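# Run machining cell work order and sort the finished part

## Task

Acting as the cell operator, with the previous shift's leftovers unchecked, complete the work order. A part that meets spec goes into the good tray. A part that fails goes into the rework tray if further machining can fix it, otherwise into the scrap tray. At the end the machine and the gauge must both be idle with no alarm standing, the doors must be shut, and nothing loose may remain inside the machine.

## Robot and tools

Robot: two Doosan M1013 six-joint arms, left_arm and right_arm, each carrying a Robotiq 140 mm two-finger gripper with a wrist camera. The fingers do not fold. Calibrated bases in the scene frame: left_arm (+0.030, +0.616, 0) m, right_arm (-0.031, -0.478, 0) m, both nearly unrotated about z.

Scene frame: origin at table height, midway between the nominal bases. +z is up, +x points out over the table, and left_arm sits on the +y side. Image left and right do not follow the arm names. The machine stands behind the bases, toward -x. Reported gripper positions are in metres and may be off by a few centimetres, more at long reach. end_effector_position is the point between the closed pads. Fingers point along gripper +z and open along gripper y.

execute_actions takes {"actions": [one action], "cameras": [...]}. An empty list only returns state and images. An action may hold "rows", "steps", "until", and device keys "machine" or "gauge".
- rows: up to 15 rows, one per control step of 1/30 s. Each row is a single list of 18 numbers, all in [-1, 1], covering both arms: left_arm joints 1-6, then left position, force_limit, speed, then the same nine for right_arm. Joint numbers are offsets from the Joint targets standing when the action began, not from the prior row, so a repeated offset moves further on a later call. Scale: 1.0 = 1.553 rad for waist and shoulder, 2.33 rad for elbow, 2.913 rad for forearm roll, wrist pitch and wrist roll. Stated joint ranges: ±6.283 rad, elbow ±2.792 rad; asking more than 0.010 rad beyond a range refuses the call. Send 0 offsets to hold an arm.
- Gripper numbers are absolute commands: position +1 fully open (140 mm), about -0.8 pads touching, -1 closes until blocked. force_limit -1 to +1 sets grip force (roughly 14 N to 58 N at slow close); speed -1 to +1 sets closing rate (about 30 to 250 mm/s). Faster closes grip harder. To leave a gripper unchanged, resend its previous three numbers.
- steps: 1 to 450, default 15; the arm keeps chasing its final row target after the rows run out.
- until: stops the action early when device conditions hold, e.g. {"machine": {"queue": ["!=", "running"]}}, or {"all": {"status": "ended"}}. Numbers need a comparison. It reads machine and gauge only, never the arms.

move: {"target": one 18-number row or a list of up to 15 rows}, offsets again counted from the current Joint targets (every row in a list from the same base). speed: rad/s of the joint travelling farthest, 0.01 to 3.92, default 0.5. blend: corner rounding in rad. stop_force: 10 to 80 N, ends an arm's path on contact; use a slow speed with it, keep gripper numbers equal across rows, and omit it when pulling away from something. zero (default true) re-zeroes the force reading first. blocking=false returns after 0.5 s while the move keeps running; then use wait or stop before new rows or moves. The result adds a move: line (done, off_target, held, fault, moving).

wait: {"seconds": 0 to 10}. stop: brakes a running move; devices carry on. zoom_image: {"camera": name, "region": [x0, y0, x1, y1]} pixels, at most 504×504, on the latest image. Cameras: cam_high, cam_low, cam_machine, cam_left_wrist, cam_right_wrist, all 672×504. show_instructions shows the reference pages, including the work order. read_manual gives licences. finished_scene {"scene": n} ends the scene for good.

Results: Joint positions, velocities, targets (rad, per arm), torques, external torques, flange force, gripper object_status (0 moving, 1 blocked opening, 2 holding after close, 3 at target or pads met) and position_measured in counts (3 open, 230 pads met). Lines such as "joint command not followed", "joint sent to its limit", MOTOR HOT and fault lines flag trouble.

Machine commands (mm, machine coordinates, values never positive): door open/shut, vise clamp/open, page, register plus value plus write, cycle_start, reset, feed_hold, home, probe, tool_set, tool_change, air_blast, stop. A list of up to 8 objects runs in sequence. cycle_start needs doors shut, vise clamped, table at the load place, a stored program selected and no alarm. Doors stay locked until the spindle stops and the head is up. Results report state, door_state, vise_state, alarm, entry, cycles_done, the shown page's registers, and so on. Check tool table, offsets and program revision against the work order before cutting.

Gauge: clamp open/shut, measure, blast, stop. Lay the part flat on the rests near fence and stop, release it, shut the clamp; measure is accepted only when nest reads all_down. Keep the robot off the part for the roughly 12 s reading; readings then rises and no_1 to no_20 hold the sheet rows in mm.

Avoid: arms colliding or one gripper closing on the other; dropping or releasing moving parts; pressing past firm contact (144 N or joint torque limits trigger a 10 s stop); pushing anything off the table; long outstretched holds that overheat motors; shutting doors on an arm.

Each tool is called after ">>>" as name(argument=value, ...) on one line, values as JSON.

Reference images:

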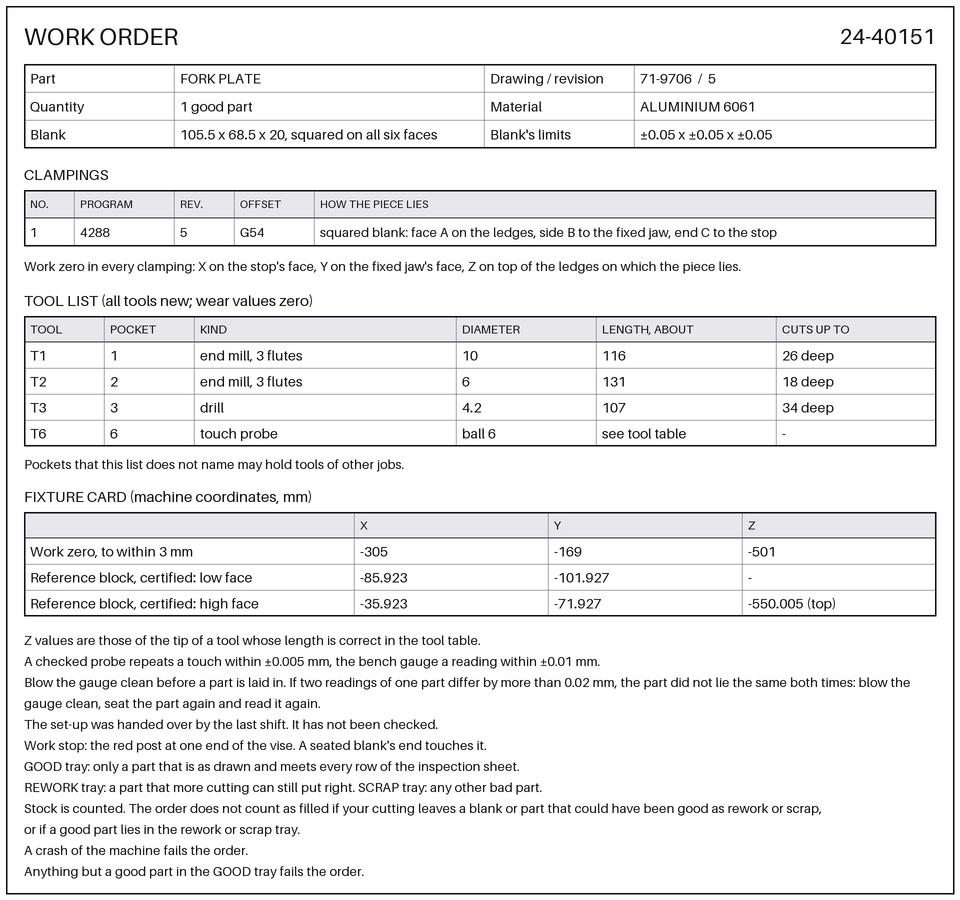

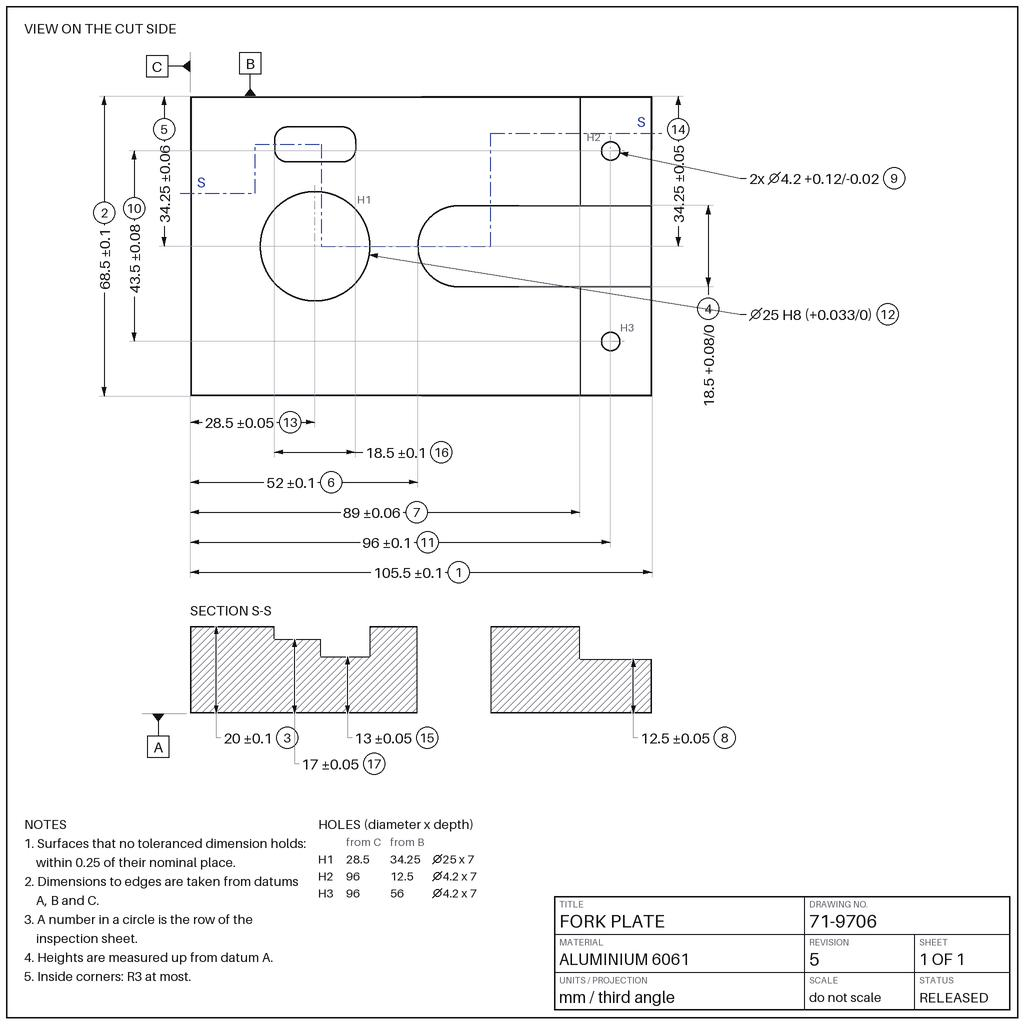

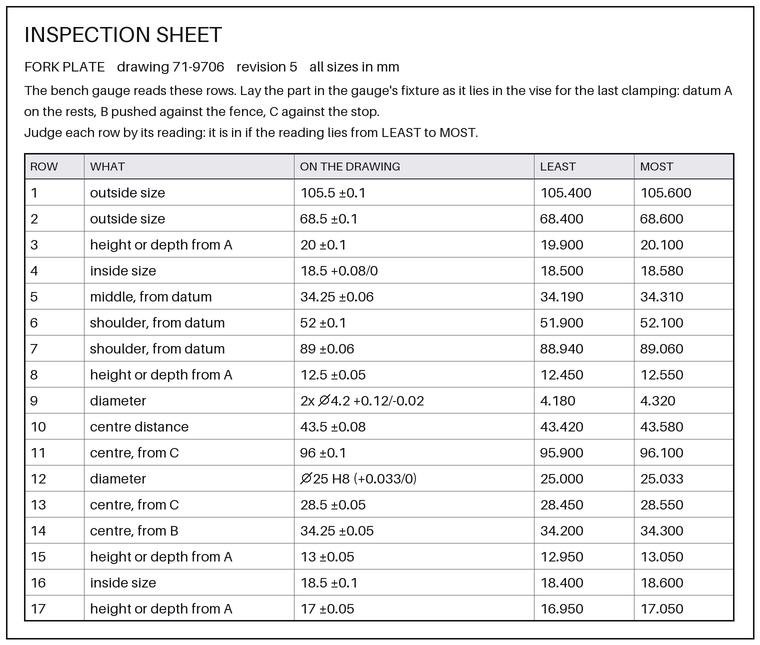

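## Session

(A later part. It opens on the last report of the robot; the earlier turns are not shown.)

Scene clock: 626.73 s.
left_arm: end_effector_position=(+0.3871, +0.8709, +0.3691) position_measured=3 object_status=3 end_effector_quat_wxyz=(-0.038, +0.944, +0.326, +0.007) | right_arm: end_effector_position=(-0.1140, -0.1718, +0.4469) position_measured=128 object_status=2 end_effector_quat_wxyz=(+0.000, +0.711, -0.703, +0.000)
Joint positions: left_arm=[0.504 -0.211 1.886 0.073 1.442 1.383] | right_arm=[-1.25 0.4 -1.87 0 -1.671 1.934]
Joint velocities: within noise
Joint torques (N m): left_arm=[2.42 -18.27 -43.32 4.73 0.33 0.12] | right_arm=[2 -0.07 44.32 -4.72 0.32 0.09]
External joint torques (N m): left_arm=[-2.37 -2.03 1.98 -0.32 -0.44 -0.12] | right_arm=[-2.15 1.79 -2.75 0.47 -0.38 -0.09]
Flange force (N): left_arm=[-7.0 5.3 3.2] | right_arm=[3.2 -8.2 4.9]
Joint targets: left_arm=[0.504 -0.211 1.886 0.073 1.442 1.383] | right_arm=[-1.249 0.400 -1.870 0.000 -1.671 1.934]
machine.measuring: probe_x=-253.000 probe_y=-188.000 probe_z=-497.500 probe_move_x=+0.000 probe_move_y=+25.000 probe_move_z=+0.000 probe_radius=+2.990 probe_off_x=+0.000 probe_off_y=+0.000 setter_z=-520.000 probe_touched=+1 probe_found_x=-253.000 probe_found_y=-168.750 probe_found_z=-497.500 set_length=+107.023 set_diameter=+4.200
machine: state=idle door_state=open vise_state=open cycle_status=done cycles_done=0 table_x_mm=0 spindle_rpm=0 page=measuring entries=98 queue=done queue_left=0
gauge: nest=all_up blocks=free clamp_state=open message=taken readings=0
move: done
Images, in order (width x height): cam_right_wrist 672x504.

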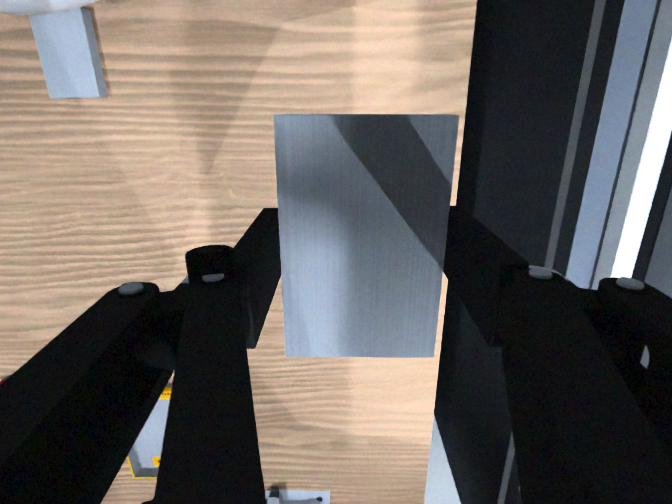

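>>> move(target=[[0,0,0,0,0,0,1,1,1, 0.4797,0,0,0,0,0.2561,-1,0,-1],[0,0,0,0,0,0,1,1,1, 0.4797,-0.5448,0.3056,0,0.046,0.2561,-1,0,-1]], speed=0.45, blend=[0.05,0], cameras=["cam_machine","cam_right_wrist"])

>>> move(target=[0,0,0,0,0,0,1,1,1, 0,-0.0134,-0.0629,0,0.0573,0,-1,0,-1], speed=0.1, cameras=["cam_machine","cam_right_wrist"])

>>> zoom_image(camera="cam_machine", region=[230, 150, 500, 380])

Scene clock: 643.57 s.
left_arm: end_effector_position=(+0.3871, +0.8709, +0.3691) position_measured=3 object_status=3 end_effector_quat_wxyz=(-0.038, +0.944, +0.326, +0.007) | right_arm: end_effector_position=(-0.7596, -0.0863, +0.3602) position_measured=128 object_status=2 end_effector_quat_wxyz=(+0.000, +0.711, -0.703, +0.000)
Joint positions: left_arm=[0.504 -0.211 1.886 0.073 1.442 1.383] | right_arm=[-0.504 -0.446 -1.158 0 -1.537 2.68]
Joint velocities: within noise
Joint torques (N m): left_arm=[2.31 -18.08 -43.41 4.7 0.31 0.13] | right_arm=[2.35 85.84 43.65 -4.72 0.3 -0.14]
External joint torques (N m): left_arm=[-2.28 -2.11 2.08 -0.29 -0.43 -0.14] | right_arm=[-2.13 0.95 -1.74 0.47 -0.34 0.14]
Flange force (N): left_arm=[-7.2 5.1 3.3] | right_arm=[0.7 -6.2 2.3]
Joint targets: left_arm=[0.504 -0.211 1.886 0.073 1.442 1.383] | right_arm=[-0.504 -0.447 -1.158 0.000 -1.537 2.680]
machine.measuring: probe_x=-253.000 probe_y=-188.000 probe_z=-497.500 probe_move_x=+0.000 probe_move_y=+25.000 probe_move_z=+0.000 probe_radius=+2.990 probe_off_x=+0.000 probe_off_y=+0.000 setter_z=-520.000 probe_touched=+1 probe_found_x=-253.000 probe_found_y=-168.750 probe_found_z=-497.500 set_length=+107.023 set_diameter=+4.200
machine: state=idle door_state=open vise_state=open cycle_status=done cycles_done=0 table_x_mm=0 spindle_rpm=0 page=measuring entries=98 queue=done queue_left=0
gauge: nest=all_up blocks=free clamp_state=open message=taken readings=0
move: done
Images, in order (width x height): cam_machine 672x504, cam_right_wrist 672x504.

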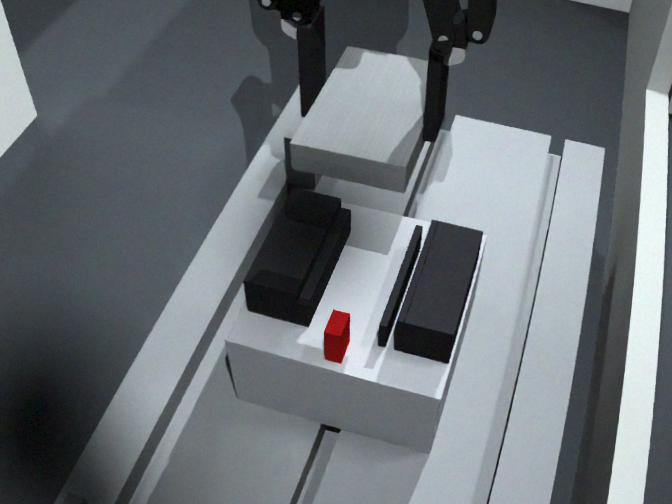

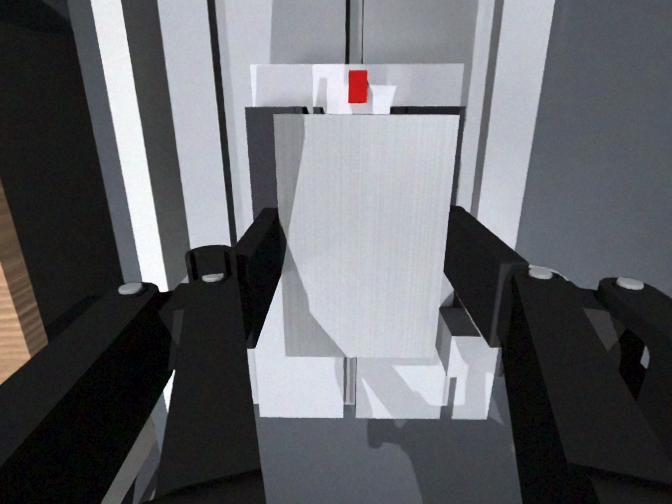

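Scene clock: 645.60 s.
left_arm: end_effector_position=(+0.3871, +0.8709, +0.3691) position_measured=3 object_status=3 end_effector_quat_wxyz=(-0.038, +0.944, +0.326, +0.007) | right_arm: end_effector_position=(-0.7601, -0.0860, +0.2617) position_measured=128 object_status=2 end_effector_quat_wxyz=(+0.000, +0.711, -0.703, +0.000)
Joint positions: left_arm=[0.504 -0.211 1.886 0.073 1.442 1.383] | right_arm=[-0.504 -0.467 -1.305 0 -1.37 2.68]
Joint velocities: within noise
Joint torques (N m): left_arm=[2.41 -18.45 -43.36 4.73 0.28 0.13] | right_arm=[2.81 86.01 43.33 -4.65 0.17 -0.11]
External joint torques (N m): left_arm=[-2.34 -2.05 1.97 -0.31 -0.39 -0.14] | right_arm=[-2.54 1.68 -2.27 0.48 -0.2 0.11]
Flange force (N): left_arm=[-7.0 5.3 3.0] | right_arm=[1.3 -8.5 2.1]
Joint targets: left_arm=[0.504 -0.211 1.886 0.073 1.442 1.383] | right_arm=[-0.504 -0.467 -1.305 0.000 -1.370 2.680]
machine.measuring: probe_x=-253.000 probe_y=-188.000 probe_z=-497.500 probe_move_x=+0.000 probe_move_y=+25.000 probe_move_z=+0.000 probe_radius=+2.990 probe_off_x=+0.000 probe_off_y=+0.000 setter_z=-520.000 probe_touched=+1 probe_found_x=-253.000 probe_found_y=-168.750 probe_found_z=-497.500 set_length=+107.023 set_diameter=+4.200
machine: state=idle door_state=open vise_state=open cycle_status=done cycles_done=0 table_x_mm=0 spindle_rpm=0 page=measuring entries=98 queue=done queue_left=0
gauge: nest=all_up blocks=free clamp_state=open message=taken readings=0
move: done
Images, in order (width x height): cam_machine 672x504, cam_right_wrist 672x504.

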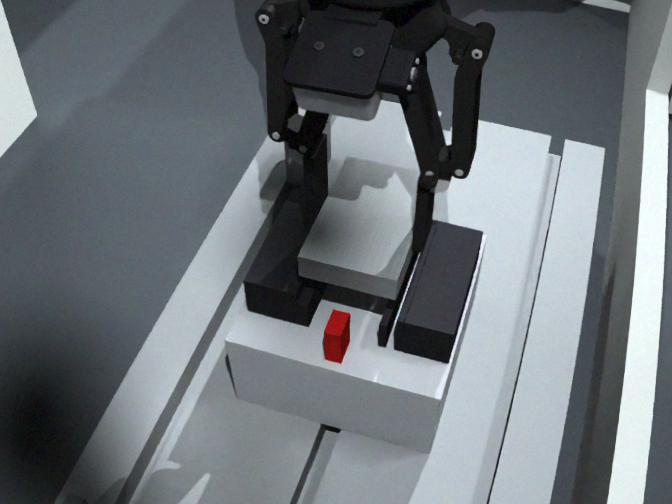

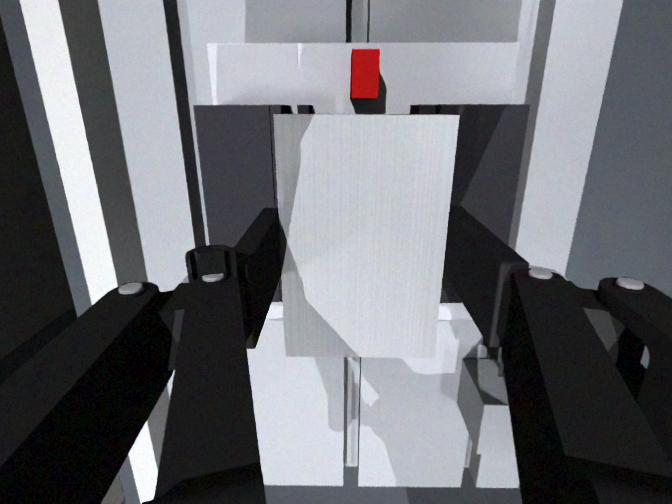

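Scaled by 1.867.

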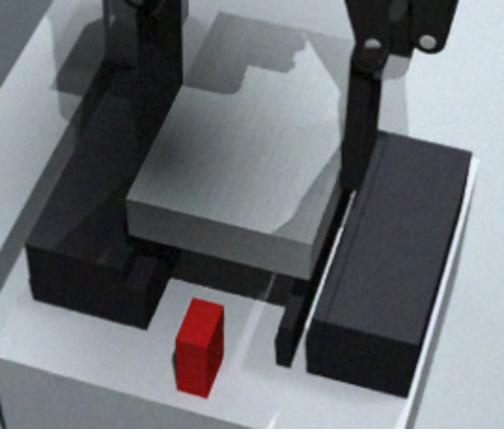

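>>> move(target=[0,0,0,0,0,0,1,1,1, 0,-0.0071,-0.0167,0,0.0171,0,-1,0,-1], speed=0.012, stop_force=12, cameras=["cam_machine","cam_right_wrist"])

>>> zoom_image(camera="cam_machine", region=[230, 150, 500, 380])

Scene clock: 690.73 s.
left_arm: end_effector_position=(+0.3871, +0.8709, +0.3691) position_measured=3 object_status=3 end_effector_quat_wxyz=(-0.038, +0.944, +0.326, +0.007) | right_arm: end_effector_position=(-0.7600, -0.0860, +0.2358) position_measured=128 object_status=2 end_effector_quat_wxyz=(+0.000, +0.711, -0.703, +0.000)
Joint positions: left_arm=[0.504 -0.211 1.886 0.073 1.442 1.383] | right_arm=[-0.504 -0.477 -1.338 0 -1.327 2.68]
Joint velocities: within noise
Joint torques (N m): left_arm=[2.43 -18.48 -43.35 4.73 0.29 0.13] | right_arm=[2.82 65.91 32.17 -4.73 1.95 -0.04]
External joint torques (N m): left_arm=[-2.45 -1.38 2.1 -0.34 -0.41 -0.13] | right_arm=[-2.55 22.3 8.54 0.6 -1.97 0.04]
Flange force (N): left_arm=[-6.1 5.6 3.4] | right_arm=[3.7 -13.0 -22.7]
Joint targets: left_arm=[0.504 -0.211 1.886 0.073 1.442 1.383] | right_arm=[-0.504 -0.477 -1.338 0.000 -1.327 2.680]
machine.measuring: probe_x=-253.000 probe_y=-188.000 probe_z=-497.500 probe_move_x=+0.000 probe_move_y=+25.000 probe_move_z=+0.000 probe_radius=+2.990 probe_off_x=+0.000 probe_off_y=+0.000 setter_z=-520.000 probe_touched=+1 probe_found_x=-253.000 probe_found_y=-168.750 probe_found_z=-497.500 set_length=+107.023 set_diameter=+4.200
machine: state=idle door_state=open vise_state=open cycle_status=done cycles_done=0 table_x_mm=0 spindle_rpm=0 page=measuring entries=98 queue=done queue_left=0
gauge: nest=all_up blocks=free clamp_state=open message=taken readings=0
move: contact (right_arm)
Images, in order (width x height): cam_machine 672x504, cam_right_wrist 672x504.

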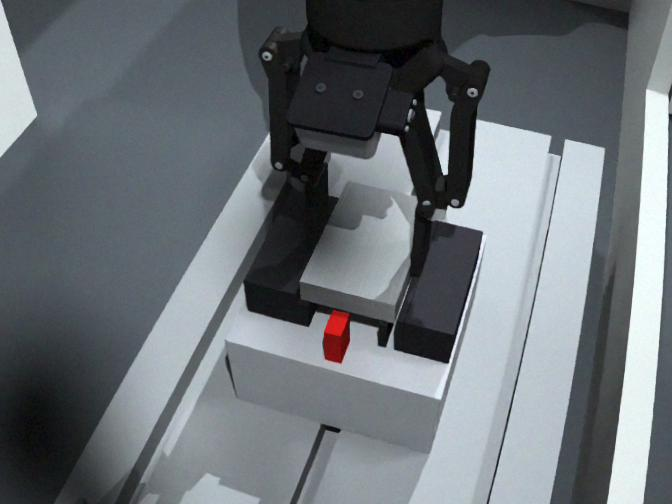

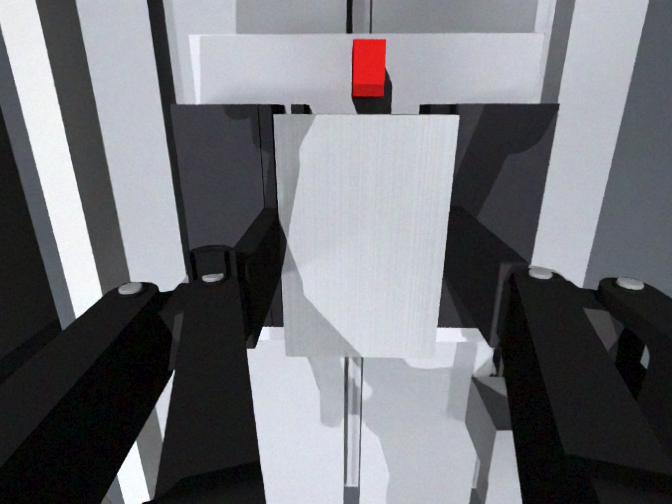

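Scaled by 1.867.

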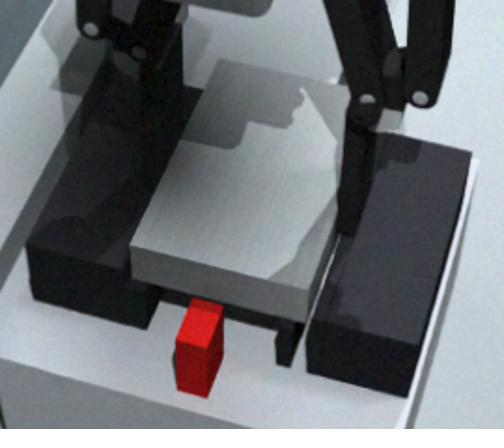

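>>> move(target=[0,0,0,0,0,0,1,1,1, 0,0,0,0,0,0,0.135,0,-1], cameras=[])

>>> move(target=[0,0,0,0,0,0,1,1,1, 0,0.0007,0.0014,0,-0.0015,0,0.135,0,-1], speed=0.03, cameras=["cam_machine"])

>>> move(target=[0,0,0,0,0,0,1,1,1, 0,0,0,0,0,0,-1,-0.5,-1], cameras=[])

>>> wait(seconds=1, cameras=["cam_machine"])

Scene clock: 701.70 s.
left_arm: end_effector_position=(+0.3871, +0.8709, +0.3691) position_measured=3 object_status=3 end_effector_quat_wxyz=(-0.038, +0.944, +0.326, +0.007) | right_arm: end_effector_position=(-0.7600, -0.0860, +0.2358) position_measured=112 object_status=0 end_effector_quat_wxyz=(+0.000, +0.711, -0.703, +0.000)
Joint positions: left_arm=[0.504 -0.211 1.886 0.073 1.442 1.383] | right_arm=[-0.504 -0.477 -1.338 0 -1.327 2.68]
Joint velocities: within noise
Joint torques (N m): left_arm=[2.4 -18.27 -43.36 4.71 0.33 0.12] | right_arm=[2.63 83.13 40.86 -4.56 0.36 -0.14]
External joint torques (N m): left_arm=[-2.4 -1.81 2.07 -0.31 -0.44 -0.12] | right_arm=[-2.34 5.11 -0.11 0.43 -0.38 0.14]
Flange force (N): left_arm=[-6.7 5.4 3.3] | right_arm=[1.6 -8.3 -2.5]
Joint targets: left_arm=[0.504 -0.211 1.886 0.073 1.442 1.383] | right_arm=[-0.504 -0.477 -1.338 0.000 -1.327 2.680]
machine.measuring: probe_x=-253.000 probe_y=-188.000 probe_z=-497.500 probe_move_x=+0.000 probe_move_y=+25.000 probe_move_z=+0.000 probe_radius=+2.990 probe_off_x=+0.000 probe_off_y=+0.000 setter_z=-520.000 probe_touched=+1 probe_found_x=-253.000 probe_found_y=-168.750 probe_found_z=-497.500 set_length=+107.023 set_diameter=+4.200
machine: state=idle door_state=open vise_state=open cycle_status=done cycles_done=0 table_x_mm=0 spindle_rpm=0 page=measuring entries=98 queue=done queue_left=0
gauge: nest=all_up blocks=free clamp_state=open message=taken readings=0
move: done
No camera images: "cameras" was empty.

Scene clock: 702.40 s.
left_arm: end_effector_position=(+0.3871, +0.8709, +0.3691) position_measured=3 object_status=3 end_effector_quat_wxyz=(-0.038, +0.944, +0.326, +0.007) | right_arm: end_effector_position=(-0.7600, -0.0861, +0.2384) position_measured=112 object_status=3 end_effector_quat_wxyz=(+0.000, +0.711, -0.703, +0.000)
Joint positions: left_arm=[0.504 -0.211 1.886 0.073 1.442 1.383] | right_arm=[-0.504 -0.476 -1.335 0 -1.332 2.68]
Joint velocities: within noise
Joint torques (N m): left_arm=[2.4 -18.5 -43.25 4.7 0.32 0.13] | right_arm=[2.65 83.08 41.11 -4.54 0.49 -0.11]
External joint torques (N m): left_arm=[-2.41 -1.52 1.95 -0.3 -0.44 -0.13] | right_arm=[-2.4 5 -0.47 0.41 -0.53 0.11]
Flange force (N): left_arm=[-6.1 5.5 3.2] | right_arm=[1.8 -8.9 -2.2]
Joint targets: left_arm=[0.504 -0.211 1.886 0.073 1.442 1.383] | right_arm=[-0.504 -0.476 -1.335 0.000 -1.332 2.680]
machine.measuring: probe_x=-253.000 probe_y=-188.000 probe_z=-497.500 probe_move_x=+0.000 probe_move_y=+25.000 probe_move_z=+0.000 probe_radius=+2.990 probe_off_x=+0.000 probe_off_y=+0.000 setter_z=-520.000 probe_touched=+1 probe_found_x=-253.000 probe_found_y=-168.750 probe_found_z=-497.500 set_length=+107.023 set_diameter=+4.200
machine: state=idle door_state=open vise_state=open cycle_status=done cycles_done=0 table_x_mm=0 spindle_rpm=0 page=measuring entries=98 queue=done queue_left=0
gauge: nest=all_up blocks=free clamp_state=open message=taken readings=0
move: done
Images, in order (width x height): cam_machine 672x504.

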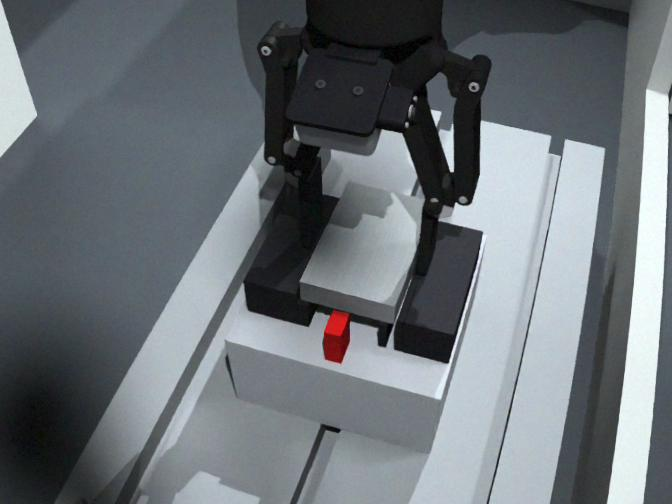

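Scene clock: 702.97 s.
left_arm: end_effector_position=(+0.3871, +0.8709, +0.3691) position_measured=3 object_status=3 end_effector_quat_wxyz=(-0.038, +0.944, +0.326, +0.007) | right_arm: end_effector_position=(-0.7599, -0.0861, +0.2385) position_measured=126 object_status=0 end_effector_quat_wxyz=(+0.000, +0.711, -0.703, +0.000)
Joint positions: left_arm=[0.504 -0.211 1.886 0.073 1.442 1.383] | right_arm=[-0.504 -0.476 -1.335 0 -1.332 2.68]
Joint velocities: within noise
Joint torques (N m): left_arm=[2.27 -18.08 -43.37 4.74 0.32 0.14] | right_arm=[3.01 79.41 39.68 -4.4 1.05 -0.25]
External joint torques (N m): left_arm=[-2.21 -2.35 2.04 -0.33 -0.42 -0.14] | right_arm=[-2.74 8.61 0.94 0.27 -1.08 0.25]
Flange force (N): left_arm=[-7.5 4.9 3.2] | right_arm=[2.5 -10.7 -6.3]
Joint targets: left_arm=[0.504 -0.211 1.886 0.073 1.442 1.383] | right_arm=[-0.504 -0.476 -1.335 0.000 -1.332 2.680]
machine.measuring: probe_x=-253.000 probe_y=-188.000 probe_z=-497.500 probe_move_x=+0.000 probe_move_y=+25.000 probe_move_z=+0.000 probe_radius=+2.990 probe_off_x=+0.000 probe_off_y=+0.000 setter_z=-520.000 probe_touched=+1 probe_found_x=-253.000 probe_found_y=-168.750 probe_found_z=-497.500 set_length=+107.023 set_diameter=+4.200
machine: state=idle door_state=open vise_state=open cycle_status=done cycles_done=0 table_x_mm=0 spindle_rpm=0 page=measuring entries=98 queue=done queue_left=0
gauge: nest=all_up blocks=free clamp_state=open message=taken readings=0
move: done
No camera images: "cameras" was empty.

Scene clock: 703.97 s.
left_arm: end_effector_position=(+0.3871, +0.8709, +0.3691) position_measured=3 object_status=3 end_effector_quat_wxyz=(-0.038, +0.944, +0.326, +0.007) | right_arm: end_effector_position=(-0.7600, -0.0860, +0.2385) position_measured=126 object_status=2 end_effector_quat_wxyz=(+0.000, +0.711, -0.703, +0.000)
Joint positions: left_arm=[0.504 -0.211 1.886 0.073 1.442 1.383] | right_arm=[-0.504 -0.476 -1.335 0 -1.332 2.68]
Joint velocities: within noise
Joint torques (N m): left_arm=[2.38 -18.16 -43.36 4.73 0.34 0.12] | right_arm=[3.09 79.33 39.6 -4.36 1.47 -0.31]
External joint torques (N m): left_arm=[-2.36 -1.92 2.08 -0.32 -0.45 -0.13] | right_arm=[-2.81 8.45 0.9 0.25 -1.5 0.31]
Flange force (N): left_arm=[-6.9 5.3 3.3] | right_arm=[2.2 -10.2 -6.9]
Joint targets: left_arm=[0.504 -0.211 1.886 0.073 1.442 1.383] | right_arm=[-0.504 -0.476 -1.335 0.000 -1.332 2.680]
Tool commands: left_gripper/position=+1.0 left_gripper/force_limit=+1.0 left_gripper/speed=+1.0 right_gripper/position=-1.0 right_gripper/force_limit=-0.5 right_gripper/speed=-1.0
machine.measuring: probe_x=-253.000 probe_y=-188.000 probe_z=-497.500 probe_move_x=+0.000 probe_move_y=+25.000 probe_move_z=+0.000 probe_radius=+2.990 probe_off_x=+0.000 probe_off_y=+0.000 setter_z=-520.000 probe_touched=+1 probe_found_x=-253.000 probe_found_y=-168.750 probe_found_z=-497.500 set_length=+107.023 set_diameter=+4.200
machine: state=idle door_state=open vise_state=open cycle_status=done cycles_done=0 table_x_mm=0 spindle_rpm=0 page=measuring entries=98 queue=done queue_left=0
gauge: nest=all_up blocks=free clamp_state=open message=taken readings=0
wait: 1.00 s
Images, in order (width x height): cam_machine 672x504.

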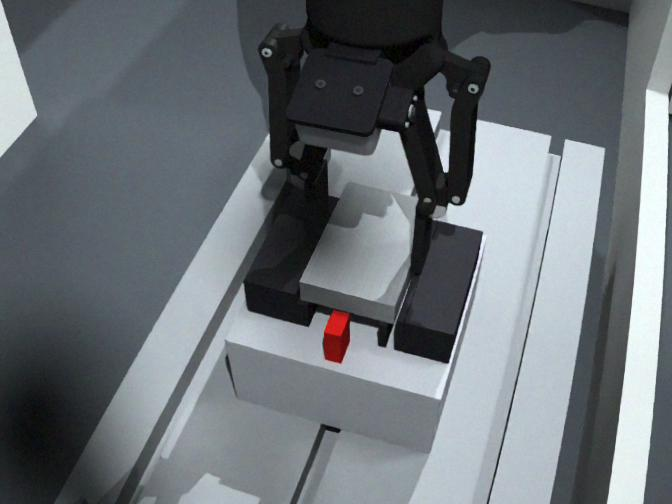

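Push to fixed jaw, then to the stop.

>>> move(target=[0,0,0,0,0,0,1,1,1, 0.0019,-0.0044,0.0046,0,-0.0013,0.001,-1,-0.5,-1], speed=0.01, stop_force=12, cameras=[])

>>> move(target=[0,0,0,0,0,0,1,1,1, 0.0066,0.0051,-0.0052,0,0.0015,0.0035,-1,-0.5,-1], speed=0.01, stop_force=14, cameras=["cam_machine","cam_right_wrist"])

>>> zoom_image(camera="cam_machine", region=[230, 200, 500, 400])

Scene clock: 712.80 s.
left_arm: end_effector_position=(+0.3871, +0.8709, +0.3691) position_measured=3 object_status=3 end_effector_quat_wxyz=(-0.038, +0.944, +0.326, +0.007) | right_arm: end_effector_position=(-0.7622, -0.0861, +0.2385) position_measured=126 object_status=2 end_effector_quat_wxyz=(+0.000, +0.711, -0.703, +0.000)
Joint positions: left_arm=[0.504 -0.211 1.886 0.073 1.442 1.383] | right_arm=[-0.503 -0.479 -1.33 0 -1.334 2.681]
Joint velocities: within noise
Joint torques (N m): left_arm=[2.64 -18.23 -43.41 4.73 0.33 0.1] | right_arm=[14.9 77.83 44.24 0.54 5.31 -0.01]
External joint torques (N m): left_arm=[-2.65 -1.72 2.15 -0.32 -0.44 -0.1] | right_arm=[-14.66 10.69 -3.61 -4.66 -5.35 0.01]
Flange force (N): left_arm=[-6.8 6.0 3.5] | right_arm=[-5.4 -26.8 -8.4]
Joint targets: left_arm=[0.504 -0.211 1.886 0.073 1.442 1.383] | right_arm=[-0.503 -0.479 -1.330 0.000 -1.334 2.681]
machine.measuring: probe_x=-253.000 probe_y=-188.000 probe_z=-497.500 probe_move_x=+0.000 probe_move_y=+25.000 probe_move_z=+0.000 probe_radius=+2.990 probe_off_x=+0.000 probe_off_y=+0.000 setter_z=-520.000 probe_touched=+1 probe_found_x=-253.000 probe_found_y=-168.750 probe_found_z=-497.500 set_length=+107.023 set_diameter=+4.200
machine: state=idle door_state=open vise_state=open cycle_status=done cycles_done=0 table_x_mm=0 spindle_rpm=0 page=measuring entries=98 queue=done queue_left=0
gauge: nest=all_up blocks=free clamp_state=open message=taken readings=0
move: contact (right_arm)
No camera images: "cameras" was empty.

Scene clock: 714.70 s.
left_arm: end_effector_position=(+0.3871, +0.8709, +0.3691) position_measured=3 object_status=3 end_effector_quat_wxyz=(-0.038, +0.944, +0.326, +0.007) | right_arm: end_effector_position=(-0.7618, -0.0957, +0.2385) position_measured=126 object_status=2 end_effector_quat_wxyz=(+0.000, +0.711, -0.703, +0.000)
Joint positions: left_arm=[0.504 -0.211 1.886 0.073 1.442 1.383] | right_arm=[-0.493 -0.471 -1.342 0 -1.329 2.691]
Joint velocities: within noise
Joint torques (N m): left_arm=[2.28 -18.26 -43.37 4.72 0.35 0.1] | right_arm=[18.26 82.23 36.47 2.08 -2.41 -0.34]
External joint torques (N m): left_arm=[-2.28 -1.88 2.04 -0.31 -0.46 -0.1] | right_arm=[-17.99 5.36 4.15 -6.2 2.38 0.34]
Flange force (N): left_arm=[-6.7 5.1 3.3] | right_arm=[-19.1 -9.7 -3.4]
Joint targets: left_arm=[0.504 -0.211 1.886 0.073 1.442 1.383] | right_arm=[-0.493 -0.471 -1.342 0.000 -1.329 2.691]
machine.measuring: probe_x=-253.000 probe_y=-188.000 probe_z=-497.500 probe_move_x=+0.000 probe_move_y=+25.000 probe_move_z=+0.000 probe_radius=+2.990 probe_off_x=+0.000 probe_off_y=+0.000 setter_z=-520.000 probe_touched=+1 probe_found_x=-253.000 probe_found_y=-168.750 probe_found_z=-497.500 set_length=+107.023 set_diameter=+4.200
machine: state=idle door_state=open vise_state=open cycle_status=done cycles_done=0 table_x_mm=0 spindle_rpm=0 page=measuring entries=98 queue=done queue_left=0
gauge: nest=all_up blocks=free clamp_state=open message=taken readings=0
move: contact (right_arm)
Images, in order (width x height): cam_machine 672x504, cam_right_wrist 672x504.

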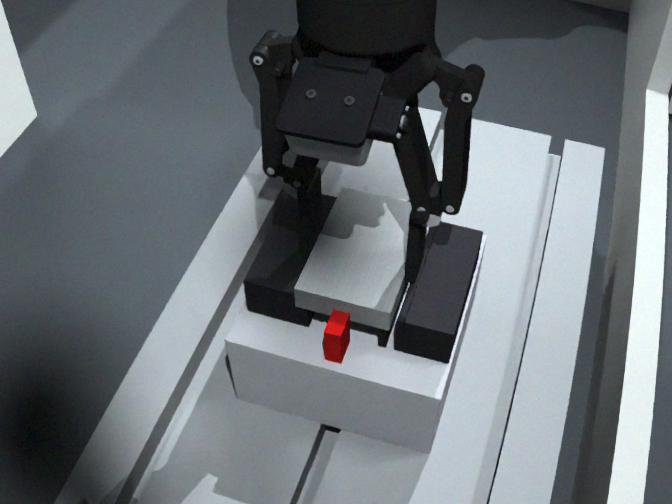

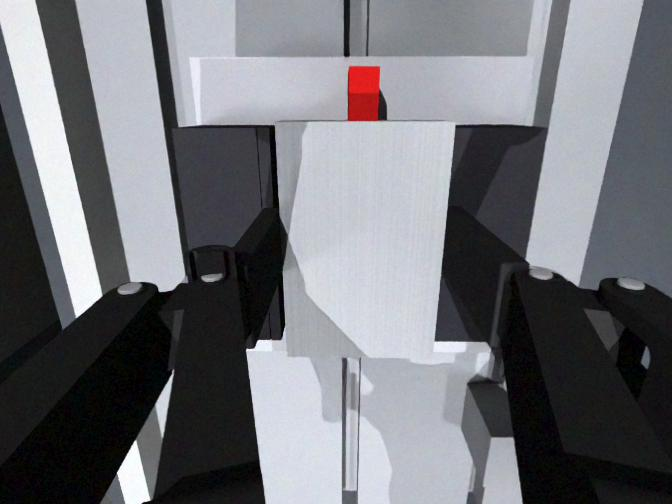

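Scaled by 1.867.

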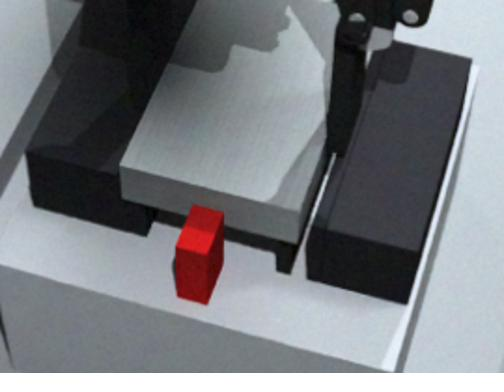

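>>> execute_actions(actions=[{"machine":{"vise":"clamp"},"steps":75}], cameras=["cam_machine"])

>>> move(target=[0,0,0,0,0,0,1,1,1, 0,0,0,0,0,0,0.135,-0.5,-1], cameras=["cam_right_wrist"])

Scene clock: 729.13 s.
left_arm: end_effector_position=(+0.3871, +0.8709, +0.3691) position_measured=3 object_status=3 end_effector_quat_wxyz=(-0.038, +0.944, +0.326, +0.007) | right_arm: end_effector_position=(-0.7618, -0.0957, +0.2385) position_measured=126 object_status=2 end_effector_quat_wxyz=(+0.000, +0.711, -0.703, +0.000)
Joint positions: left_arm=[0.504 -0.211 1.886 0.073 1.442 1.383] | right_arm=[-0.493 -0.471 -1.342 0 -1.329 2.691]
Joint velocities: within noise
Joint torques (N m): left_arm=[2.46 -18.03 -43.37 4.72 0.29 0.12] | right_arm=[18.26 82.56 36.67 2.01 -2.45 -0.37]
External joint torques (N m): left_arm=[-2.38 -2.46 1.99 -0.31 -0.4 -0.12] | right_arm=[-17.99 4.82 3.88 -6.12 2.42 0.37]
Flange force (N): left_arm=[-7.7 5.3 3.0] | right_arm=[-19.1 -9.6 -2.8]
Joint targets: left_arm=[0.504 -0.211 1.886 0.073 1.442 1.383] | right_arm=[-0.493 -0.471 -1.342 0.000 -1.329 2.691]
Tool commands: left_gripper/position=+1.0 left_gripper/force_limit=+1.0 left_gripper/speed=+1.0 right_gripper/position=-1.0 right_gripper/force_limit=-0.5 right_gripper/speed=-1.0
machine.measuring: probe_x=-253.000 probe_y=-188.000 probe_z=-497.500 probe_move_x=+0.000 probe_move_y=+25.000 probe_move_z=+0.000 probe_radius=+2.990 probe_off_x=+0.000 probe_off_y=+0.000 setter_z=-520.000 probe_touched=+1 probe_found_x=-253.000 probe_found_y=-168.750 probe_found_z=-497.500 set_length=+107.023 set_diameter=+4.200
machine: state=idle door_state=open vise_state=clamped cycle_status=done cycles_done=0 table_x_mm=0 spindle_rpm=0 page=measuring entries=98 queue=done queue_left=0
gauge: nest=all_up blocks=free clamp_state=open message=taken readings=0
Images, in order (width x height): cam_machine 672x504.

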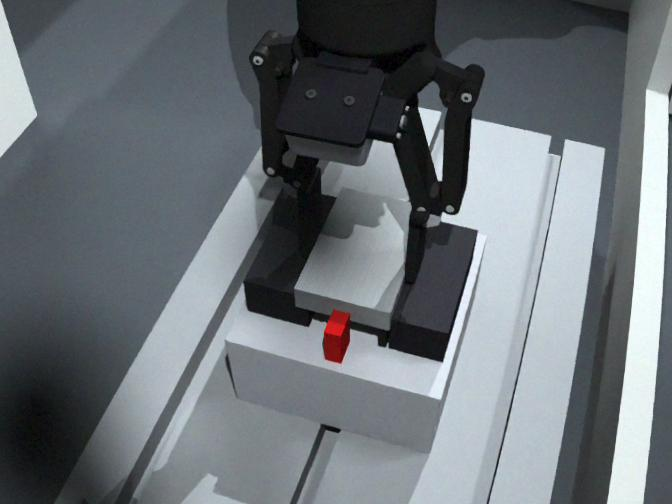

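Scene clock: 729.73 s.
left_arm: end_effector_position=(+0.3871, +0.8709, +0.3691) position_measured=3 object_status=3 end_effector_quat_wxyz=(-0.038, +0.944, +0.326, +0.007) | right_arm: end_effector_position=(-0.7618, -0.0957, +0.2385) position_measured=112 object_status=0 end_effector_quat_wxyz=(+0.000, +0.711, -0.703, +0.000)
Joint positions: left_arm=[0.504 -0.211 1.886 0.073 1.442 1.383] | right_arm=[-0.493 -0.471 -1.342 0 -1.329 2.691]
Joint velocities: within noise
Joint torques (N m): left_arm=[2.45 -18.39 -43.3 4.72 0.31 0.11] | right_arm=[2.41 82.34 40.79 -4.57 0.31 -0.11]
External joint torques (N m): left_arm=[-2.41 -1.88 1.94 -0.3 -0.42 -0.11] | right_arm=[-2.13 5.19 -0.21 0.45 -0.34 0.11]
Flange force (N): left_arm=[-6.7 5.4 3.1] | right_arm=[1.8 -8.6 -2.4]
Joint targets: left_arm=[0.504 -0.211 1.886 0.073 1.442 1.383] | right_arm=[-0.493 -0.471 -1.342 0.000 -1.329 2.691]
machine.measuring: probe_x=-253.000 probe_y=-188.000 probe_z=-497.500 probe_move_x=+0.000 probe_move_y=+25.000 probe_move_z=+0.000 probe_radius=+2.990 probe_off_x=+0.000 probe_off_y=+0.000 setter_z=-520.000 probe_touched=+1 probe_found_x=-253.000 probe_found_y=-168.750 probe_found_z=-497.500 set_length=+107.023 set_diameter=+4.200
machine: state=idle door_state=open vise_state=clamped cycle_status=done cycles_done=0 table_x_mm=0 spindle_rpm=0 page=measuring entries=98 queue=done queue_left=0
gauge: nest=all_up blocks=free clamp_state=open message=taken readings=0
move: done
Images, in order (width x height): cam_right_wrist 672x504.

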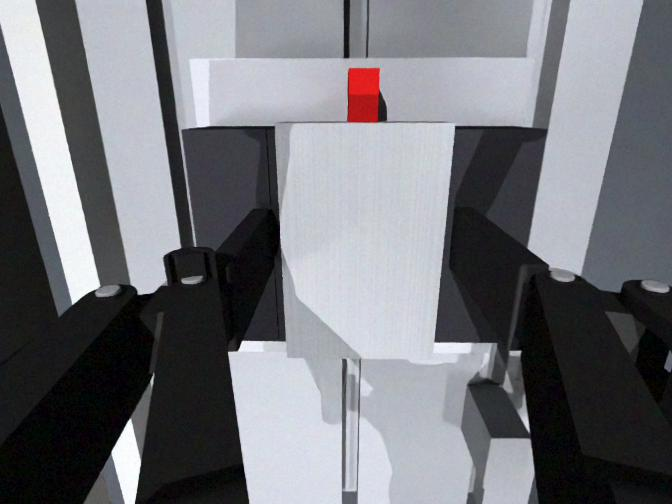

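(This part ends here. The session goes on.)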